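# Index the turntable one hole clockwise and reseat the plunger

## Task

Rotate the turntable forward by exactly one hole, clockwise when viewed from above, so that the plunger's pin sits all the way down in the new hole. The fixture must end up upright on the deck, with neither gripper nor wrist cable touching it.

## Robot and tools

Robot: two 6-joint arms with parallel grippers, left_arm and right_arm. Their bases sit near the table edge; left_arm is on the +y side. Calibrated base poses in the scene frame: left_arm at (+0.025, +0.326, +0.031) m with quat_wxyz (+1.000, 0, 0, +0.003); right_arm at (-0.004, -0.268, +0.031) m with quat_wxyz (+1.000, 0, 0, -0.018). In both base frames +z is up.

Frames: the scene frame has its origin at table-top height, midway between the nominal bases. +x points out over the table, +z points up, and +y points toward left_arm. Arm names do not match image sides. Each arm's end_effector_position (m) and end_effector_quat_wxyz are given in that arm's own base frame, as is its wrist camera. Fixed cameras and the table use the scene frame. Printed hand poses can be off by a few cm, more at long reach. The end-effector point lies between the finger pads, about 1 cm behind the tips. The fingers point along gripper +z and open along gripper y.

Row layout: every motion command uses rows of 14 numbers covering both arms, even when only one arm moves. The first 7 are left_arm and the last 7 are right_arm. Within each arm the order is: waist, shoulder, elbow, wrist roll, wrist yaw, wrist pitch, then opening. The six joint values are absolute target angles in radians, in the form printed under Joint positions; they are not offsets. Stated ranges: waist -2.618 to 3.054, shoulder 0.000 to 3.142, elbow 0.000 to 3.142, wrist roll -2.094 to 2.094, wrist yaw -1.571 to 1.571, wrist pitch -1.571 to 1.571. The real ends can differ from these by up to 0.059 rad either way. A call is rejected if a target lies more than 0.059 past a stated end and farther out than the current angle. Targets past the real end are clipped, and the result then says "joint sent to its limit". Opening is an absolute command from -1 (closed) to +1 (fully open). Sending 0 is a real command, so resend the current value to leave a gripper unchanged.

execute_actions(actions, cameras): actions is a list of actions. Each action is a table of 1 to 15 rows, and each row lasts one step of 1/30 s. A table with fewer than 15 rows repeats its last row until the 15 steps are done. An empty list only returns state and images. cameras: omitted, null or ["all"] gives every camera; [] gives none. Camera names are cam_head_left, cam_head_right, cam_left_wrist and cam_right_wrist, each 896x504.

move(target, speed, blend, opening_speed, blocking, cameras): target is either one 14-number row or a list of up to 15 rows, all absolute joint angles plus openings. All joints of both arms run in sync, so the hands travel along curves rather than straight lines. Paths avoid nothing. speed is in rad/s (0.01 to 12.57, default 0.5) and applies to the joint with the longest travel; give one value, or one per target. blend is in rad and rounds corners at intermediate targets (default 0). opening_speed is in scale units per second, at least 0.2; use a slow value to close gently on parts. With blocking=false the call returns after about 0.5 s while the motion continues, and a new move takes over from where the running one is. The move: line reports done, off_target (at rest more than 0.035 rad from a target), moving, held or fault, plus limits=held if steps were withheld. Being done does not mean nothing is touched.

wait(seconds 0 to 10, cameras) lets time pass while the last commands are held. stop(cameras) brakes the running move. zoom_image(camera, region [x0,y0,x1,y1], at most 504x504 px) magnifies the latest image. read_manual gives licence text only. finished_scene(scene) ends the scene for good; call it only when the turntable has advanced and stays that way with both hands clear.

Result lines: Joint positions and Joint velocities list one block per arm in row order, then the finger-pad gap (m; 0.094 is fully open). Joint targets shows the angles each joint is currently being driven to; resend those to hold still. grip_measured uses the opening scale and reads slightly wide when empty. Joint torques include gravity, carry a fixed offset and noise, and for joints 1 to 3 wrap around at ±28 N m. "joint command not followed" means the clearance check changed some steps. This check does not keep the two grippers apart from each other.

Motion limits: each step, a joint target can lead its measured angle by at most 0.339 rad (waist, shoulder, elbow) or 2.2 rad (wrist joints). A row that would move a hand more than 200 mm is scaled back. Very small turns may not start.

Gripping: the grip is strong, about 50 to 64 N per pad. Below the touch point, the command sets how hard it squeezes. To release, command well above grip_measured.

Avoid the following: dropping or releasing moving parts, fast impacts, pressing hard past contact, knocking the fixture over or off the table, and any contact between the two arms, which can fail the scene. Holding loads or keeping an arm stretched heats the motors. A MOTOR HOT warning appears at 75 °C; at 90 °C the arm faults and folds up, and it can go limp. Rest the arms in low, relaxed poses.

Each tool is called after "Call:" by a JSON object that holds its "name" and its "arguments", one argument or row to a line.

## Session

Call:
{"name": "execute_actions", "arguments": {
  "actions": []
}}

Scene clock: 0.00 s.
left_arm: end_effector_position=(+0.3695, +0.0210, +0.1447) grip_measured=+1.000 end_effector_quat_wxyz=(+0.691, -0.046, +0.720, +0.036) | right_arm: end_effector_position=(+0.3642, -0.0543, +0.1341) grip_measured=+1.000 end_effector_quat_wxyz=(+0.671, +0.135, +0.726, -0.062)
Joint names: [waist, shoulder, elbow, wrist roll, wrist yaw, wrist pitch]
Joint positions: left_arm=[-0.002 1.545 0.182 -0.017 -0.116 1.321 0.094] | right_arm=[-0.036 1.532 0.189 0.115 0.24 1.248 0.094]
Joint velocities: within noise
Joint torques (N m): no reading
Heat: left arm: 33 °C; right arm: 32 °C.
Joint targets: left_arm=[-0.002 1.540 0.186 -0.017 -0.116 1.320] | right_arm=[-0.036 1.528 0.193 0.114 0.240 1.243]
Tool commands: left_gripper/opening=+1.0 right_gripper/opening=+1.0

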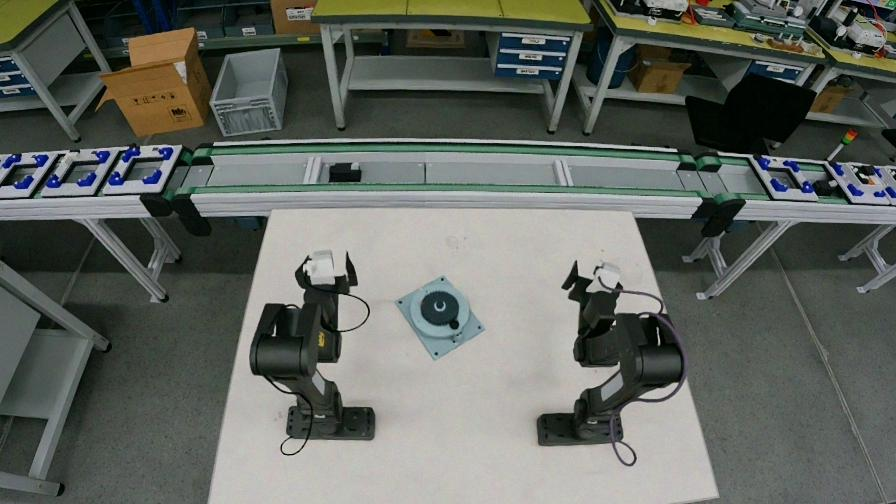

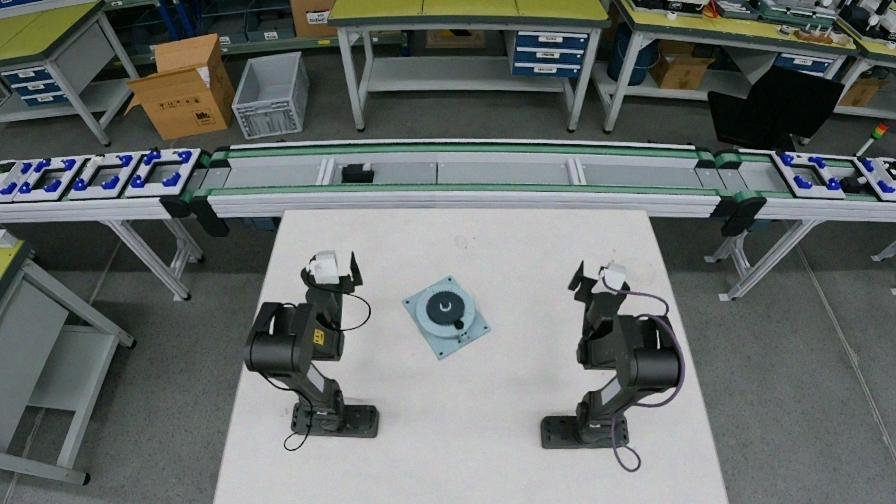

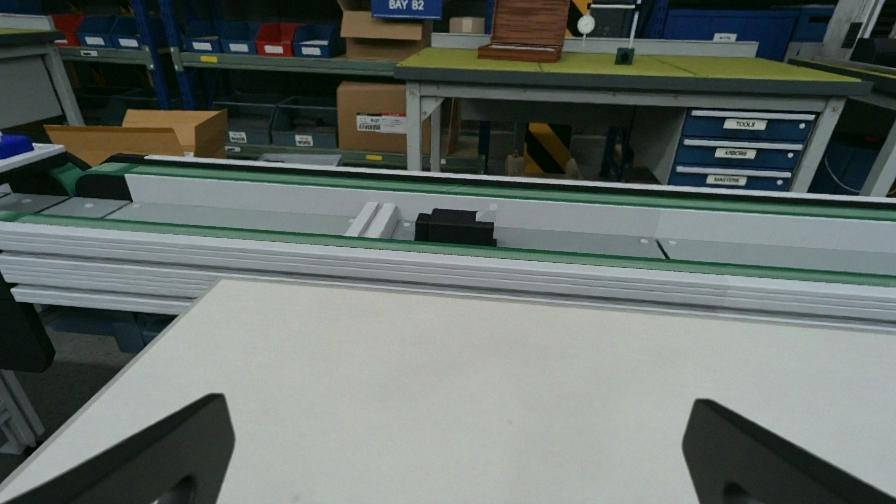

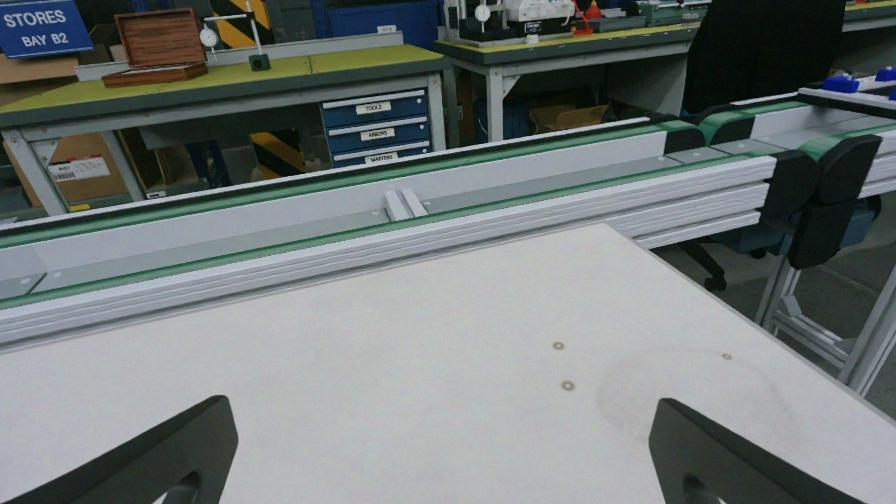

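Call:
{"name": "zoom_image", "arguments": {
  "camera": "cam_head_left",
  "region": [380, 260, 500, 370]
}}

Call:
{"name": "zoom_image", "arguments": {
  "camera": "cam_head_right",
  "region": [390, 260, 510, 370]
}}

Scaled by 4.200 from the camera's 896x504 image, which has a finer 1280x720 frame.

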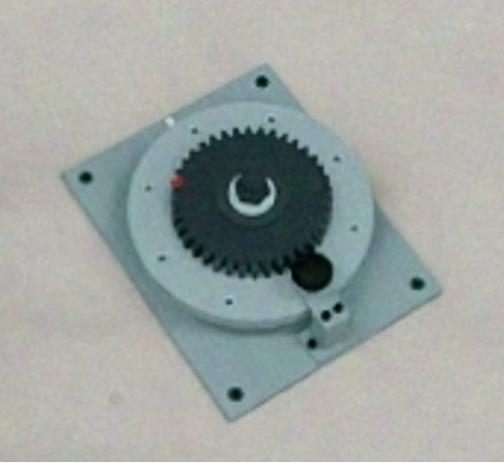

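Scaled by 4.200 from the camera's 896x504 image, which has a finer 1280x720 frame.

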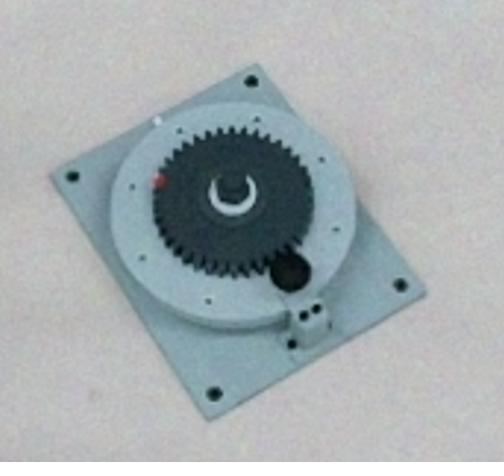

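Call:
{"name": "move", "arguments": {
  "target": [
    [-0.1,1.519,1.3875,0,0,-1.0115,1,-0.036,1.528,0.193,0.114,0.240,1.243,1],
    [-0.749,1.519,1.3875,0,0,-1.0115,1,-0.036,1.528,0.193,0.114,0.240,1.243,1]
  ],
  "speed": 1.2,
  "blend": 0.2
}}

Scene clock: 120.27 s.
left_arm: end_effector_position=(+0.2630, -0.2445, +0.1662) grip_measured=+1.000 end_effector_quat_wxyz=(+0.179, +0.356, +0.914, -0.073) | right_arm: end_effector_position=(+0.3642, -0.0543, +0.1341) grip_measured=+1.000 end_effector_quat_wxyz=(+0.671, +0.135, +0.726, -0.062)
Joint names: [waist, shoulder, elbow, wrist roll, wrist yaw, wrist pitch]
Joint positions: left_arm=[-0.75 1.545 1.358 -0.009 0.003 -0.995 0.094] | right_arm=[-0.036 1.532 0.189 0.115 0.24 1.248 0.094]
Joint velocities: within noise
Joint torques (N m): left_arm=[0.09 -9.21 7.76 0.11 -0.02 1.01] | right_arm=[-0.1 -4.52 6.13 0.01 0 1.69]
Heat: left arm: 34 °C; right arm: 35 °C.
Joint targets: left_arm=[-0.749 1.519 1.387 0.000 0.000 -1.012] | right_arm=[-0.036 1.528 0.193 0.114 0.240 1.243]
move: done

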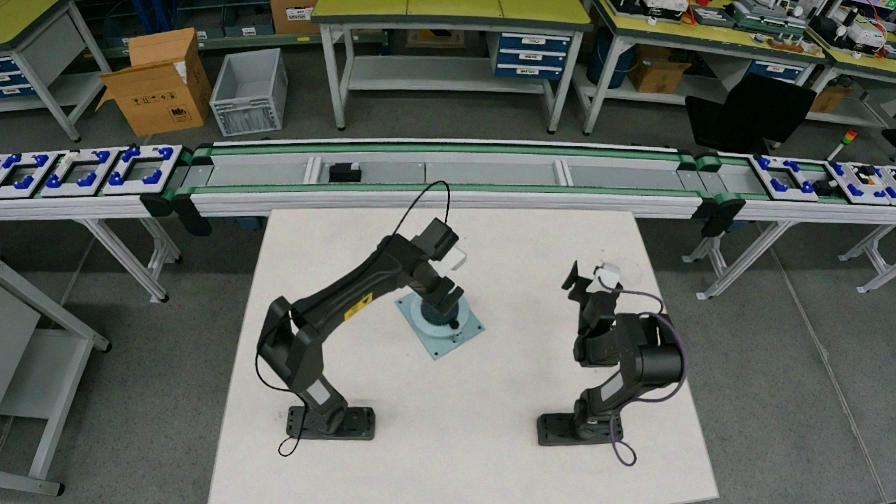

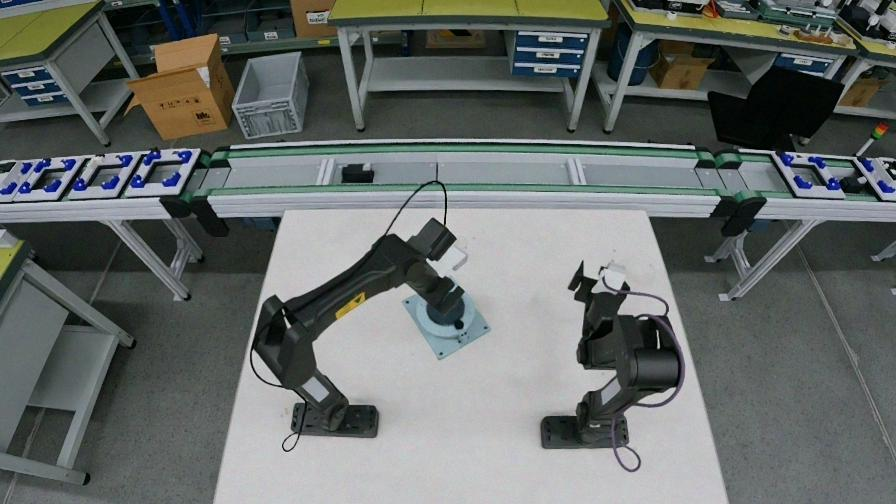

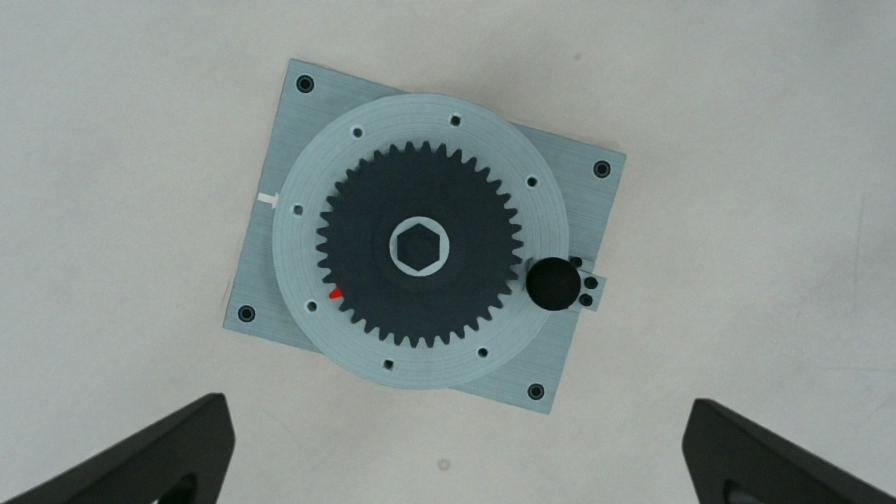

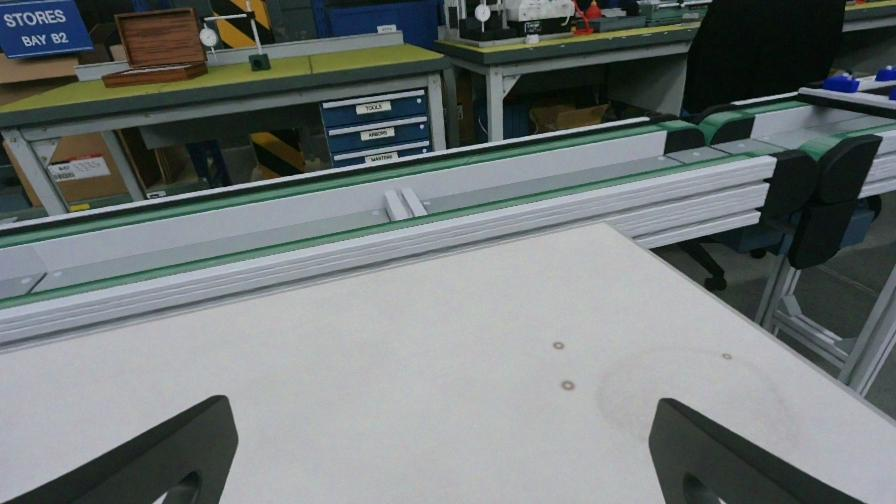

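Call:
{"name": "zoom_image", "arguments": {
  "camera": "cam_left_wrist",
  "region": [210, 40, 640, 420]
}}

Call:
{"name": "zoom_image", "arguments": {
  "camera": "cam_left_wrist",
  "region": [500, 230, 620, 330]
}}

Call:
{"name": "zoom_image", "arguments": {
  "camera": "cam_left_wrist",
  "region": [360, 190, 480, 300]
}}

Scaled by 1.172 from the camera's 896x504 image, which has a finer 1280x720 frame.

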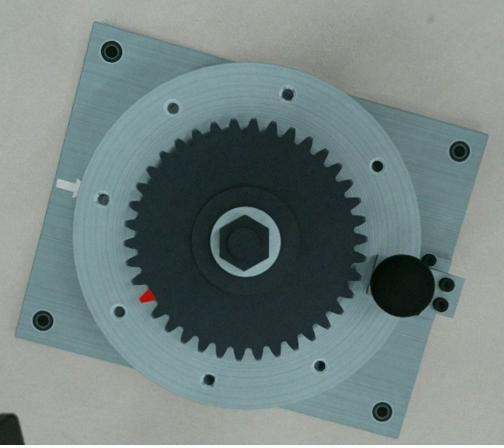

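Scaled by 4.200 from the camera's 896x504 image, which has a finer 1280x720 frame.

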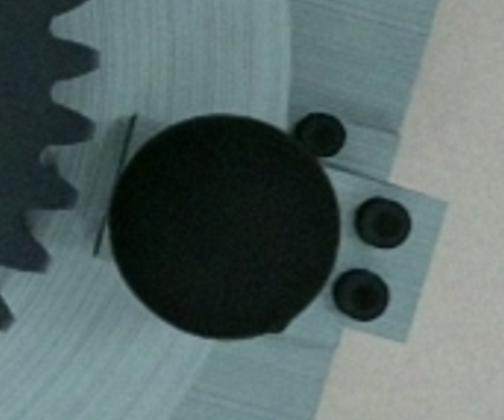

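Scaled by 4.200 from the camera's 896x504 image, which has a finer 1280x720 frame.

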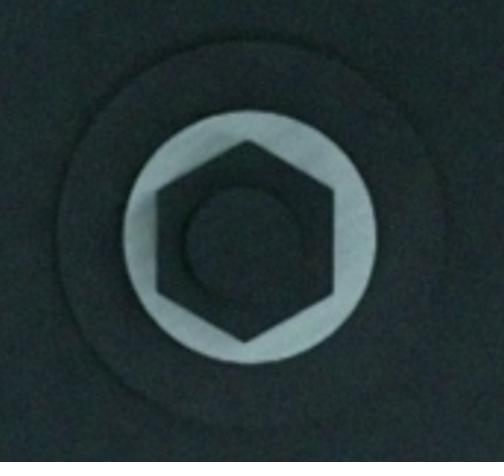

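Call:
{"name": "move", "arguments": {
  "target": [
    [-0.4,1.519,1.3875,0,0,-1.0115,1,0.4,1.0508,0.5577,0,0,-0.207,1],
    [-0.4,1.519,1.3875,0,0,-1.0115,1,0.876,1.0508,0.5577,0,0,-0.207,1]
  ],
  "speed": 1.2,
  "blend": 0.2
}}

Scene clock: 300.17 s.
left_arm: end_effector_position=(+0.3300, -0.1409, +0.1661) grip_measured=+1.000 end_effector_quat_wxyz=(+0.188, +0.193, +0.962, -0.041) | right_arm: end_effector_position=(+0.2058, +0.2437, +0.1104) grip_measured=+1.000 end_effector_quat_wxyz=(+0.369, -0.380, +0.831, +0.171)
Joint names: [waist, shoulder, elbow, wrist roll, wrist yaw, wrist pitch]
Joint positions: left_arm=[-0.405 1.545 1.358 -0.009 0.002 -0.996 0.094] | right_arm=[0.869 1.069 0.533 0.009 0.005 -0.197 0.094]
Joint velocities: within noise
Joint torques (N m): left_arm=[0.39 -9.24 7.76 0.12 -0.03 0.98] | right_arm=[0.58 -3.93 11.22 -0.07 -0.07 1.38]
Heat: left arm: 34 °C; right arm: 38 °C.
Joint targets: left_arm=[-0.400 1.519 1.387 0.000 0.000 -1.011] | right_arm=[0.876 1.051 0.558 0.000 0.000 -0.207]
move: done

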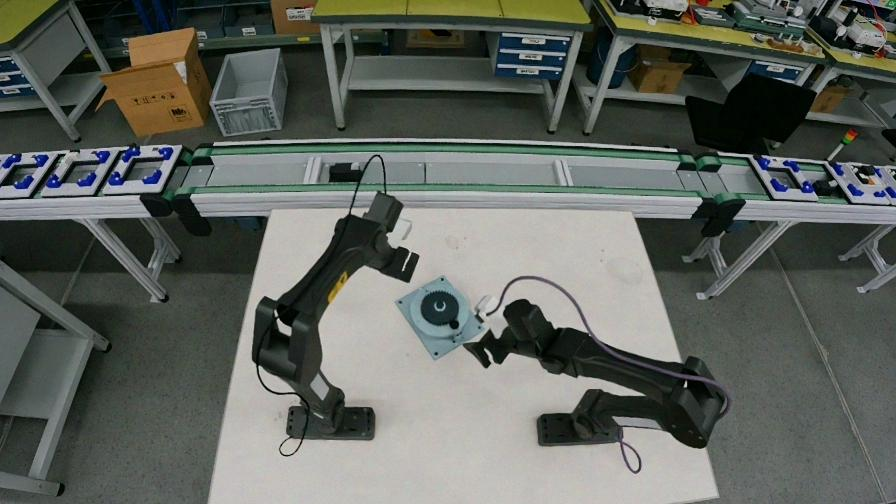

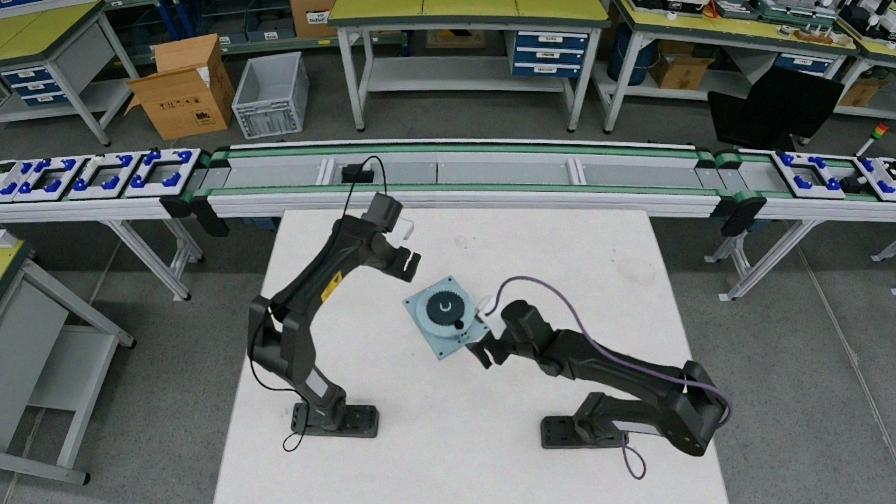

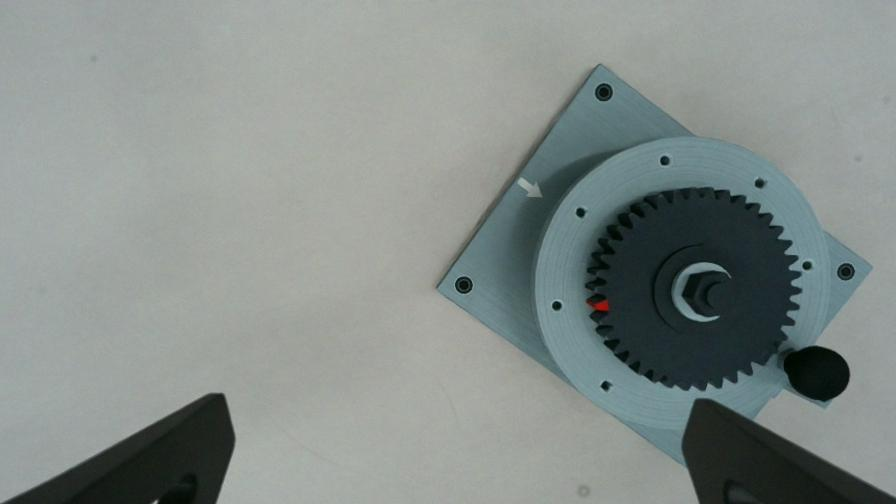

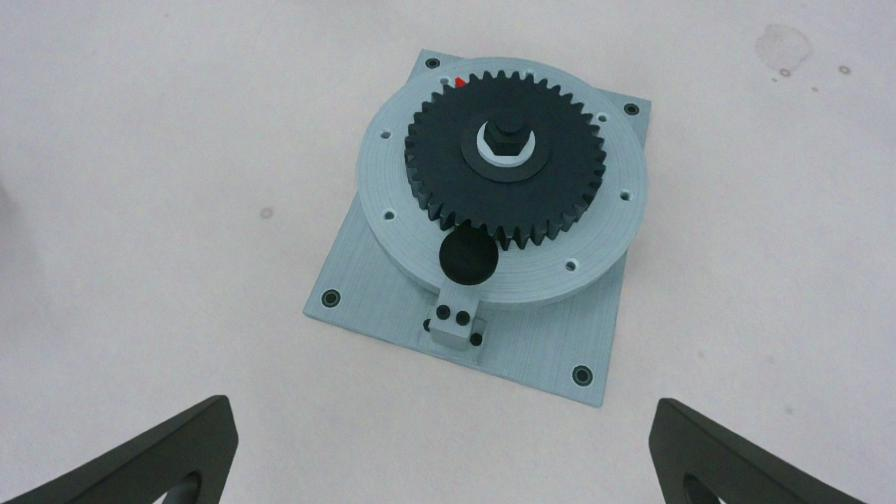

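Call:
{"name": "zoom_image", "arguments": {
  "camera": "cam_right_wrist",
  "region": [350, 40, 660, 420]
}}

Call:
{"name": "zoom_image", "arguments": {
  "camera": "cam_right_wrist",
  "region": [410, 200, 530, 360]
}}

Call:
{"name": "zoom_image", "arguments": {
  "camera": "cam_left_wrist",
  "region": [640, 230, 880, 420]
}}

Scaled by 1.326 from the camera's 896x504 image, which has a finer 1280x720 frame.

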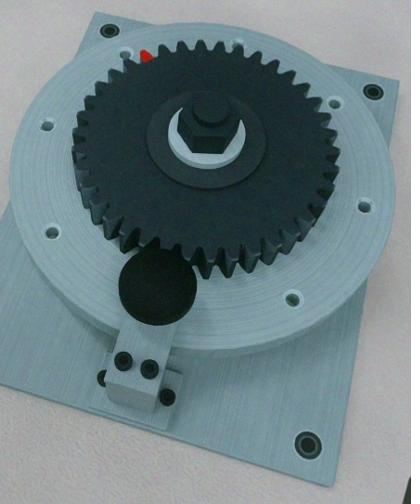

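Scaled by 3.150 from the camera's 896x504 image, which has a finer 1280x720 frame.

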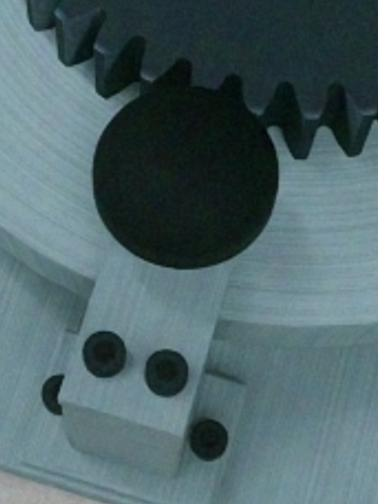

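Scaled by 2.100 from the camera's 896x504 image, which has a finer 1280x720 frame.

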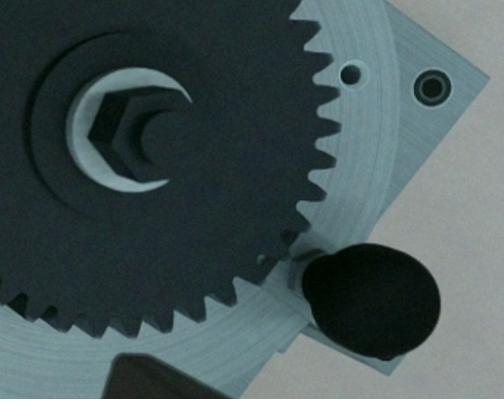

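Call:
{"name": "move", "arguments": {
  "target": [-0.4,1.519,1.3875,0,0,-1.0115,1,0.853,1.58,0.1,0,0,1.155,0.15],
  "speed": 1.0
}}

Call:
{"name": "zoom_image", "arguments": {
  "camera": "cam_right_wrist",
  "region": [200, 80, 700, 500]
}}

Scene clock: 559.10 s.
left_arm: end_effector_position=(+0.3300, -0.1409, +0.1661) grip_measured=+1.000 end_effector_quat_wxyz=(+0.188, +0.193, +0.962, -0.041) | right_arm: end_effector_position=(+0.2223, +0.2592, +0.0670) grip_measured=+0.152 end_effector_quat_wxyz=(+0.532, -0.335, +0.739, +0.244)
Joint names: [waist, shoulder, elbow, wrist roll, wrist yaw, wrist pitch]
Joint positions: left_arm=[-0.405 1.545 1.358 -0.009 0.002 -0.996 0.094] | right_arm=[0.862 1.57 0.106 0.007 0.005 1.142 0.054]
Joint velocities: within noise
Joint torques (N m): left_arm=[0.4 -9.21 7.73 0.13 -0.03 0.99] | right_arm=[-0.91 -3.19 4.44 -0.06 -0.07 1.88]
Heat: left arm: 35 °C; right arm: 35 °C.
Joint targets: left_arm=[-0.400 1.519 1.387 0.000 0.000 -1.011] | right_arm=[0.853 1.580 0.100 0.000 0.000 1.155]
move: done

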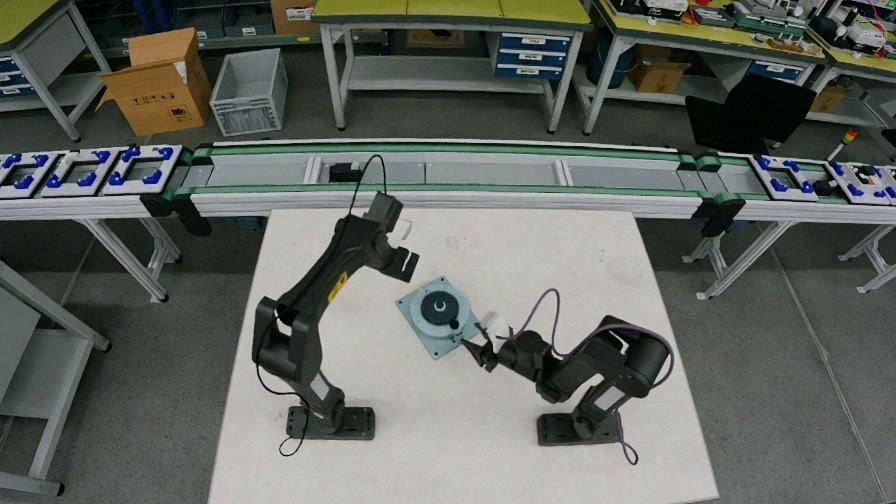

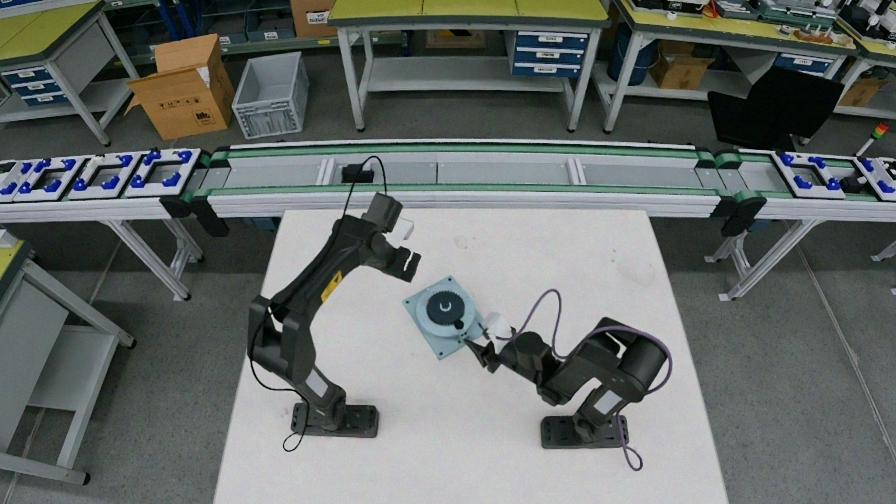

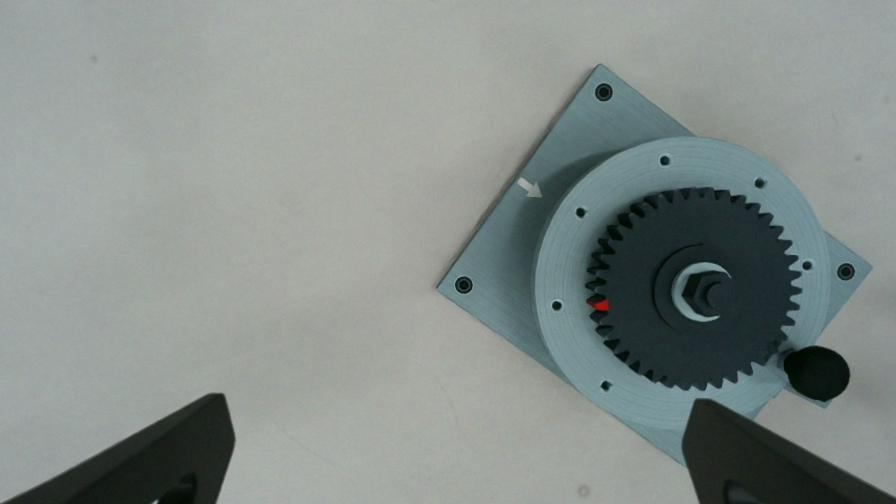

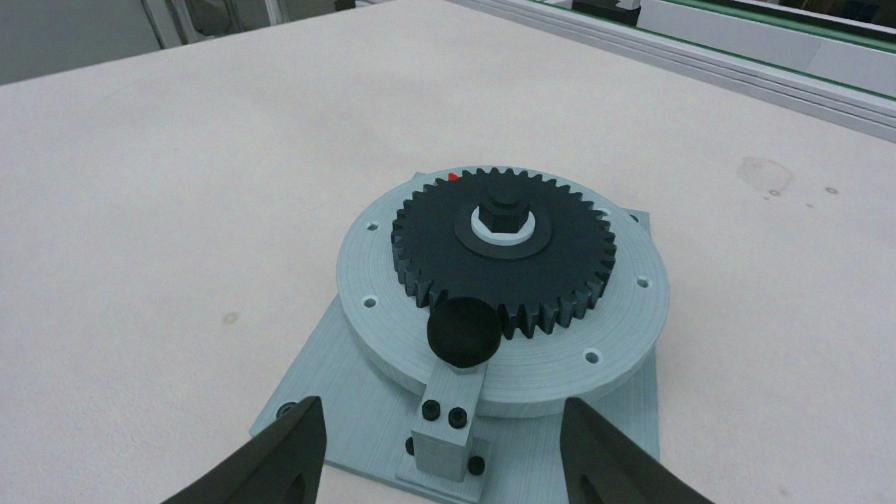

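Scaled by 1.008 from the camera's 896x504 image, which has a finer 1280x720 frame.

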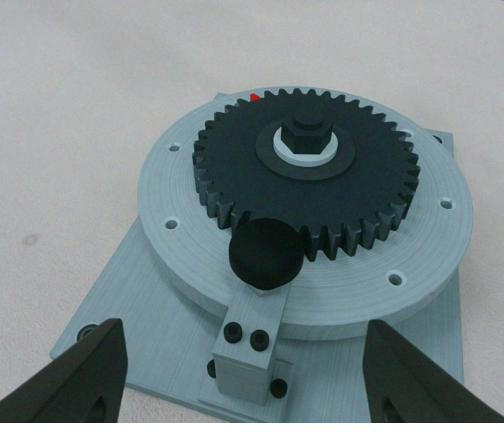

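Call:
{"name": "zoom_image", "arguments": {
  "camera": "cam_right_wrist",
  "region": [380, 260, 560, 500]
}}

Scaled by 2.100 from the camera's 896x504 image, which has a finer 1280x720 frame.

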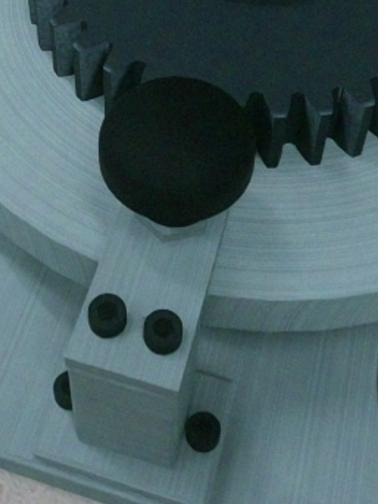

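Call:
{"name": "zoom_image", "arguments": {
  "camera": "cam_left_wrist",
  "region": [150, 370, 290, 504]
}}

Call:
{"name": "zoom_image", "arguments": {
  "camera": "cam_left_wrist",
  "region": [630, 370, 770, 504]
}}

Call:
{"name": "zoom_image", "arguments": {
  "camera": "cam_right_wrist",
  "region": [250, 370, 390, 504]
}}

Call:
{"name": "zoom_image", "arguments": {
  "camera": "cam_right_wrist",
  "region": [500, 370, 640, 504]
}}

Scaled by 3.600 from the camera's 896x504 image, which has a finer 1280x720 frame.

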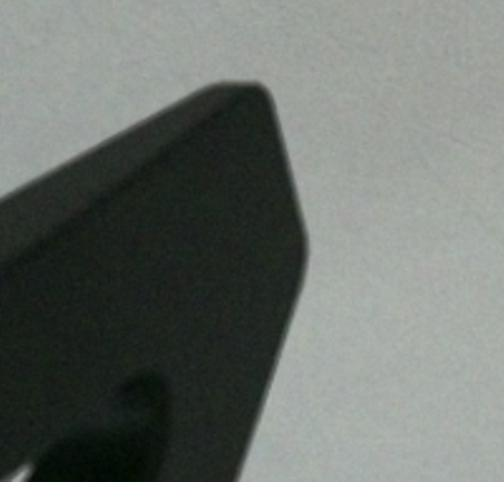

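Scaled by 3.600 from the camera's 896x504 image, which has a finer 1280x720 frame.

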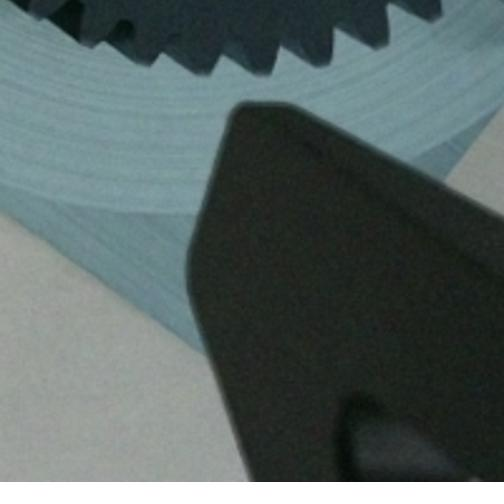

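Scaled by 3.600 from the camera's 896x504 image, which has a finer 1280x720 frame.

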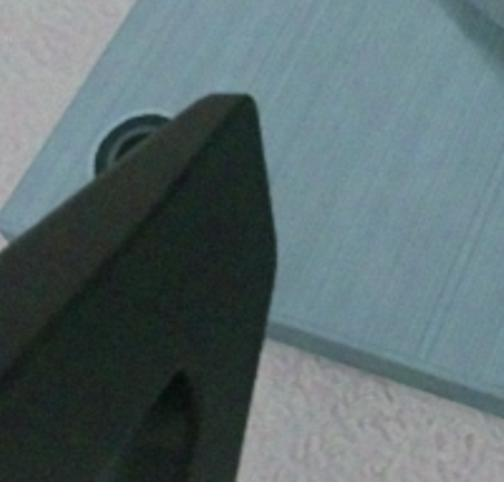

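Scaled by 3.600 from the camera's 896x504 image, which has a finer 1280x720 frame.

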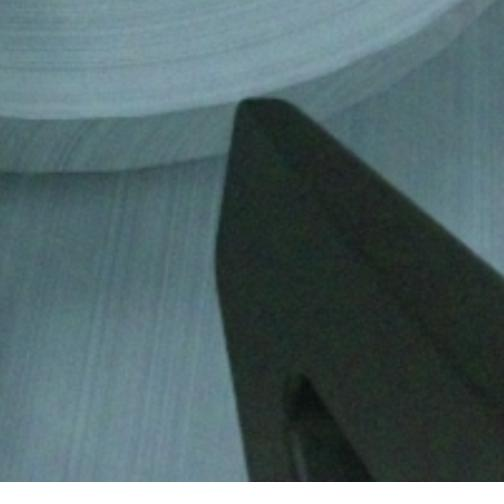

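Call:
{"name": "move", "arguments": {
  "target": [-0.4,1.519,1.3875,0,0,-1.0115,1,0.603,1.58,0.1,0,0,1.155,1.0],
  "speed": 0.6,
  "cameras": ["cam_right_wrist"]
}}

Call:
{"name": "zoom_image", "arguments": {
  "camera": "cam_right_wrist",
  "region": [0, 0, 500, 280]
}}

Call:
{"name": "zoom_image", "arguments": {
  "camera": "cam_right_wrist",
  "region": [0, 224, 500, 504]
}}

Scene clock: 694.10 s.
left_arm: end_effector_position=(+0.3300, -0.1409, +0.1661) grip_measured=+1.000 end_effector_quat_wxyz=(+0.188, +0.193, +0.962, -0.041) | right_arm: end_effector_position=(+0.2795, +0.1962, +0.0672) grip_measured=+0.998 end_effector_quat_wxyz=(+0.558, -0.240, +0.774, +0.177)
Joint names: [waist, shoulder, elbow, wrist roll, wrist yaw, wrist pitch]
Joint positions: left_arm=[-0.405 1.545 1.358 -0.009 0.002 -0.996 0.094] | right_arm=[0.61 1.57 0.106 0.007 0.002 1.143 0.094]
Joint velocities: within noise
Joint torques (N m): left_arm=[0.4 -9.22 7.76 0.11 -0.04 0.99] | right_arm=[-0.76 -3.19 4.38 -0.07 -0.04 1.84]
Heat: left arm: 36 °C; right arm: 40 °C.
Joint targets: left_arm=[-0.400 1.519 1.387 0.000 0.000 -1.011] | right_arm=[0.603 1.580 0.100 0.000 0.000 1.155]
move: done
Images, in order (width x height): cam_right_wrist 896x504.

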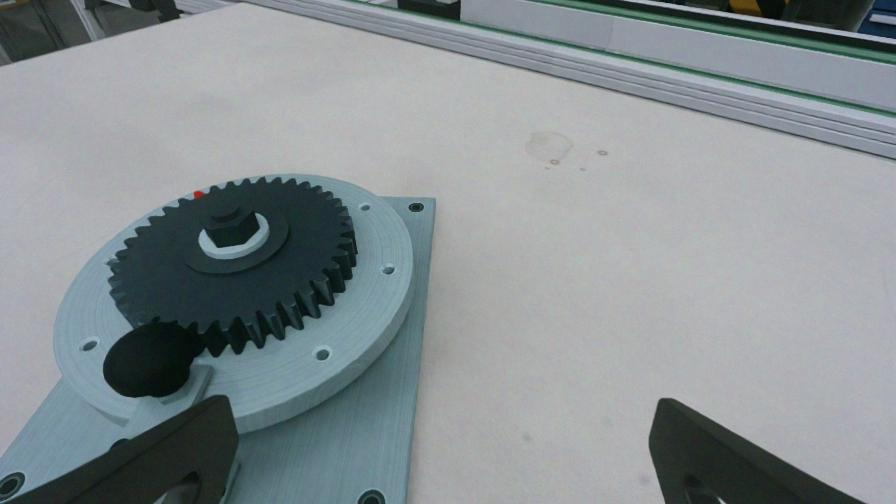

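Scaled by 1.008 from the camera's 896x504 image, which has a finer 1280x720 frame.

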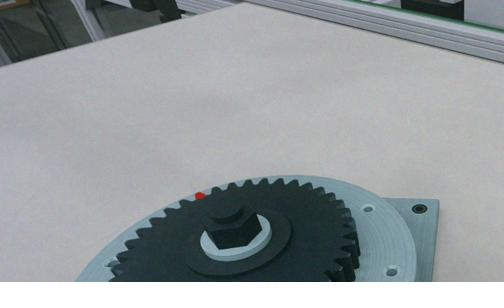

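Scaled by 1.008 from the camera's 896x504 image, which has a finer 1280x720 frame.

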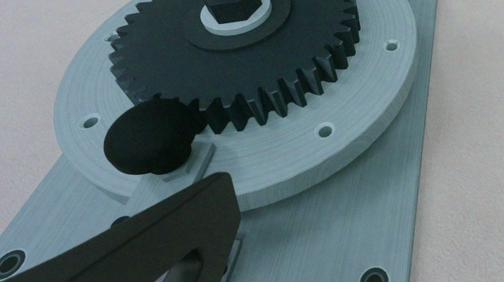

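Call:
{"name": "move", "arguments": {
  "target": [
    [-0.4,1.519,1.3875,0,0,-1.0115,1,0.857,1.58,0.1,0,0,1.155,0.15],
    [-0.4,1.519,1.3875,0,0,-1.0115,1,0.857,1.775,0.184,0,0,1.266,0.15]
  ],
  "speed": 0.6,
  "cameras": ["cam_right_wrist","cam_left_wrist"]
}}

Call:
{"name": "zoom_image", "arguments": {
  "camera": "cam_right_wrist",
  "region": [300, 224, 600, 504]
}}

Scene clock: 745.10 s.
left_arm: end_effector_position=(+0.3300, -0.1409, +0.1661) grip_measured=+1.000 end_effector_quat_wxyz=(+0.188, +0.193, +0.962, -0.041) | right_arm: end_effector_position=(+0.2367, +0.2702, +0.0475) grip_measured=+0.152 end_effector_quat_wxyz=(+0.524, -0.334, +0.747, +0.238)
Joint names: [waist, shoulder, elbow, wrist roll, wrist yaw, wrist pitch]
Joint positions: left_arm=[-0.405 1.545 1.358 -0.009 0.002 -0.996 0.094] | right_arm=[0.85 1.762 0.172 0.007 0.002 1.245 0.054]
Joint velocities: within noise
Joint torques (N m): left_arm=[0.38 -9.24 7.75 0.12 -0.03 0.99] | right_arm=[0.66 -4.08 5.33 -0.06 -0.03 1.94]
Heat: left arm: 36 °C; right arm: 41 °C.
Joint targets: left_arm=[-0.400 1.519 1.387 0.000 0.000 -1.011] | right_arm=[0.857 1.775 0.184 0.000 0.000 1.266]
move: done
Images, in order (width x height): cam_left_wrist 896x504, cam_right_wrist 896x504.

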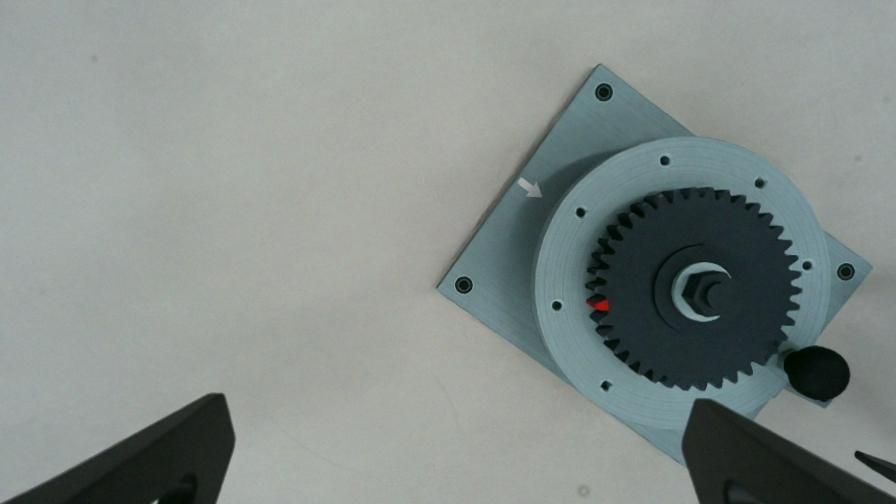

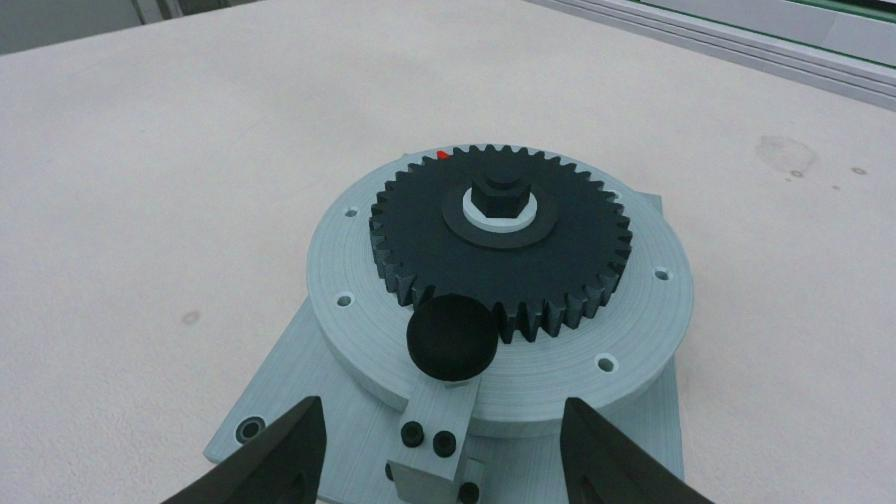

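Scaled by 1.680 from the camera's 896x504 image, which has a finer 1280x720 frame.

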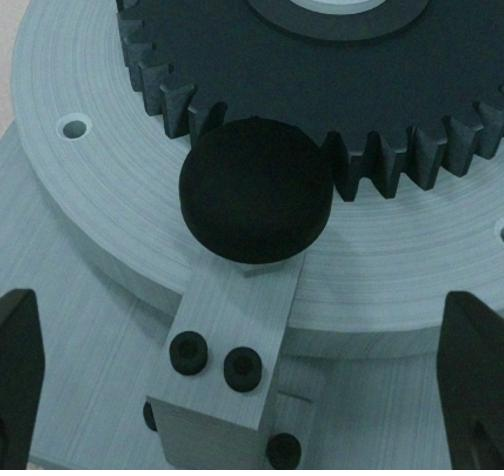

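Call:
{"name": "move", "arguments": {
  "target": [-0.4,1.519,1.3875,0,0,-1.0115,1,0.84,1.829,0.277,0,0,1.203,0.15],
  "speed": 0.3,
  "cameras": ["cam_right_wrist","cam_head_left"]
}}

Call:
{"name": "zoom_image", "arguments": {
  "camera": "cam_right_wrist",
  "region": [300, 224, 600, 504]
}}

Scene clock: 765.77 s.
left_arm: end_effector_position=(+0.3300, -0.1409, +0.1661) grip_measured=+1.000 end_effector_quat_wxyz=(+0.188, +0.193, +0.962, -0.041) | right_arm: end_effector_position=(+0.2527, +0.2884, +0.0495) grip_measured=+0.152 end_effector_quat_wxyz=(+0.527, -0.333, +0.744, +0.240)
Joint names: [waist, shoulder, elbow, wrist roll, wrist yaw, wrist pitch]
Joint positions: left_arm=[-0.405 1.545 1.358 -0.009 0.002 -0.996 0.094] | right_arm=[0.85 1.813 0.265 0.007 0.002 1.213 0.054]
Joint velocities: within noise
Joint torques (N m): left_arm=[0.39 -9.21 7.79 0.11 -0.02 1] | right_arm=[-0.92 -4.6 5.63 -0.06 -0.04 1.63]
Heat: left arm: 36 °C; right arm: 41 °C.
Joint targets: left_arm=[-0.400 1.519 1.387 0.000 0.000 -1.011] | right_arm=[0.840 1.829 0.277 0.000 0.000 1.203]
move: done
Images, in order (width x height): cam_head_left 896x504, cam_right_wrist 896x504.

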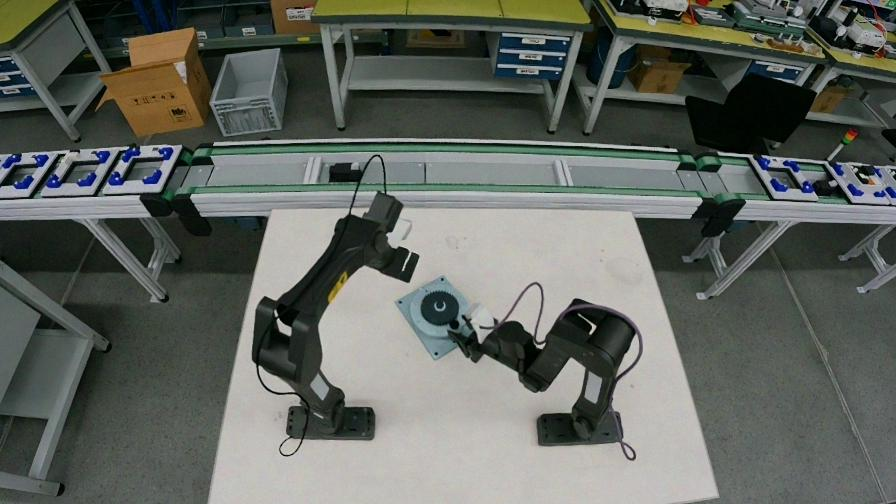

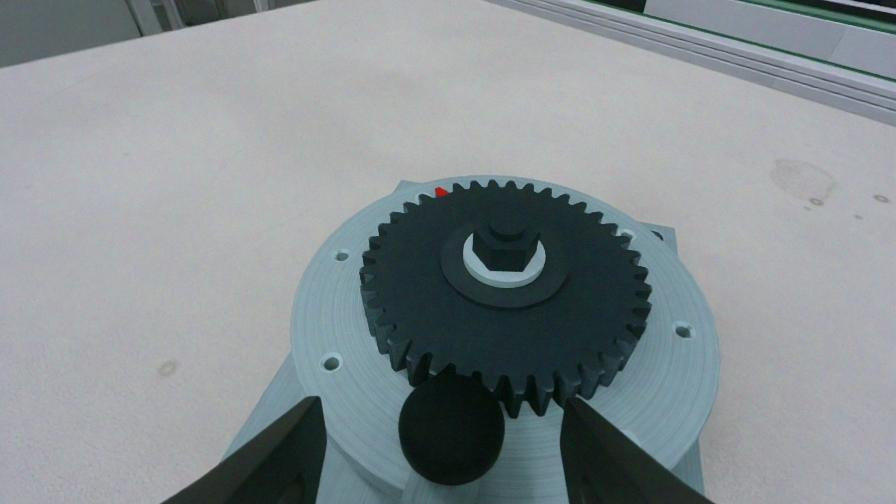

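Scaled by 1.680 from the camera's 896x504 image, which has a finer 1280x720 frame.

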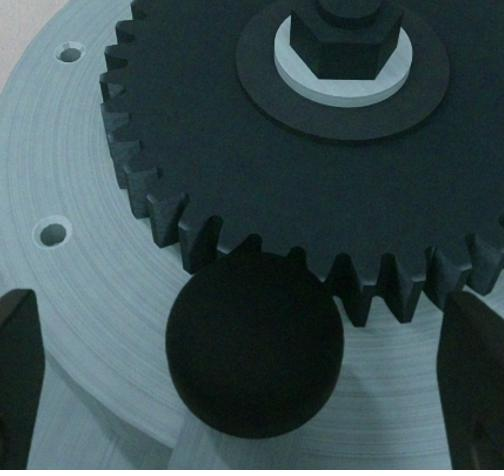

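Call:
{"name": "move", "arguments": {
  "target": [-0.4,1.519,1.3875,0,0,-1.0115,1,0.832,1.8435,0.2874,0,0,1.222,0.15],
  "speed": 0.3,
  "cameras": ["cam_right_wrist"]
}}

Call:
{"name": "zoom_image", "arguments": {
  "camera": "cam_right_wrist",
  "region": [300, 224, 600, 504]
}}

Scene clock: 791.57 s.
left_arm: end_effector_position=(+0.3300, -0.1409, +0.1661) grip_measured=+1.000 end_effector_quat_wxyz=(+0.188, +0.193, +0.962, -0.041) | right_arm: end_effector_position=(+0.2565, +0.2876, +0.0469) grip_measured=+0.152 end_effector_quat_wxyz=(+0.526, -0.330, +0.747, +0.237)
Joint names: [waist, shoulder, elbow, wrist roll, wrist yaw, wrist pitch]
Joint positions: left_arm=[-0.405 1.545 1.358 -0.009 0.002 -0.996 0.094] | right_arm=[0.841 1.827 0.273 0.007 0.002 1.213 0.054]
Joint velocities: within noise
Joint torques (N m): left_arm=[0.39 -9.22 7.75 0.12 -0.03 1] | right_arm=[-0.91 -4.63 5.76 -0.04 -0.04 1.83]
Heat: left arm: 36 °C; right arm: 40 °C.
Joint targets: left_arm=[-0.400 1.519 1.387 0.000 0.000 -1.011] | right_arm=[0.832 1.843 0.288 0.000 0.000 1.222]
move: done
Images, in order (width x height): cam_right_wrist 896x504.

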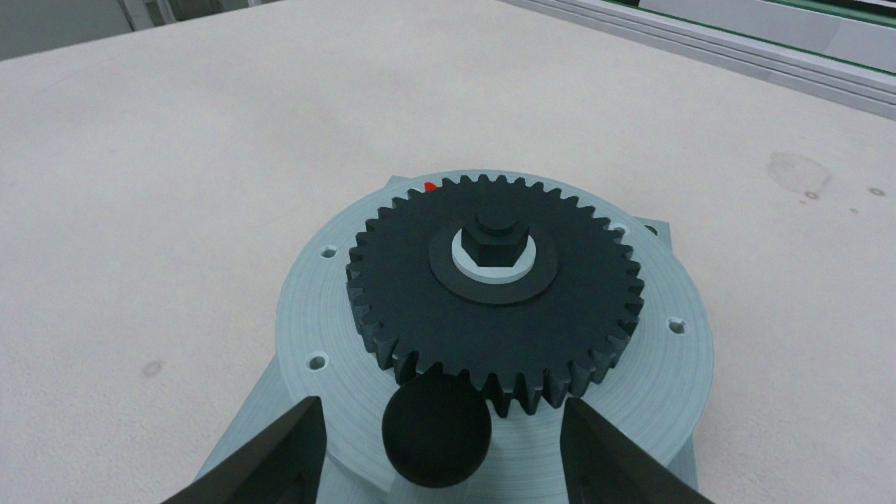

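Scaled by 1.680 from the camera's 896x504 image, which has a finer 1280x720 frame.

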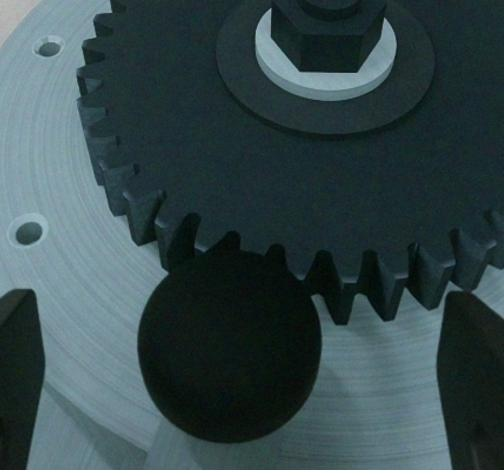

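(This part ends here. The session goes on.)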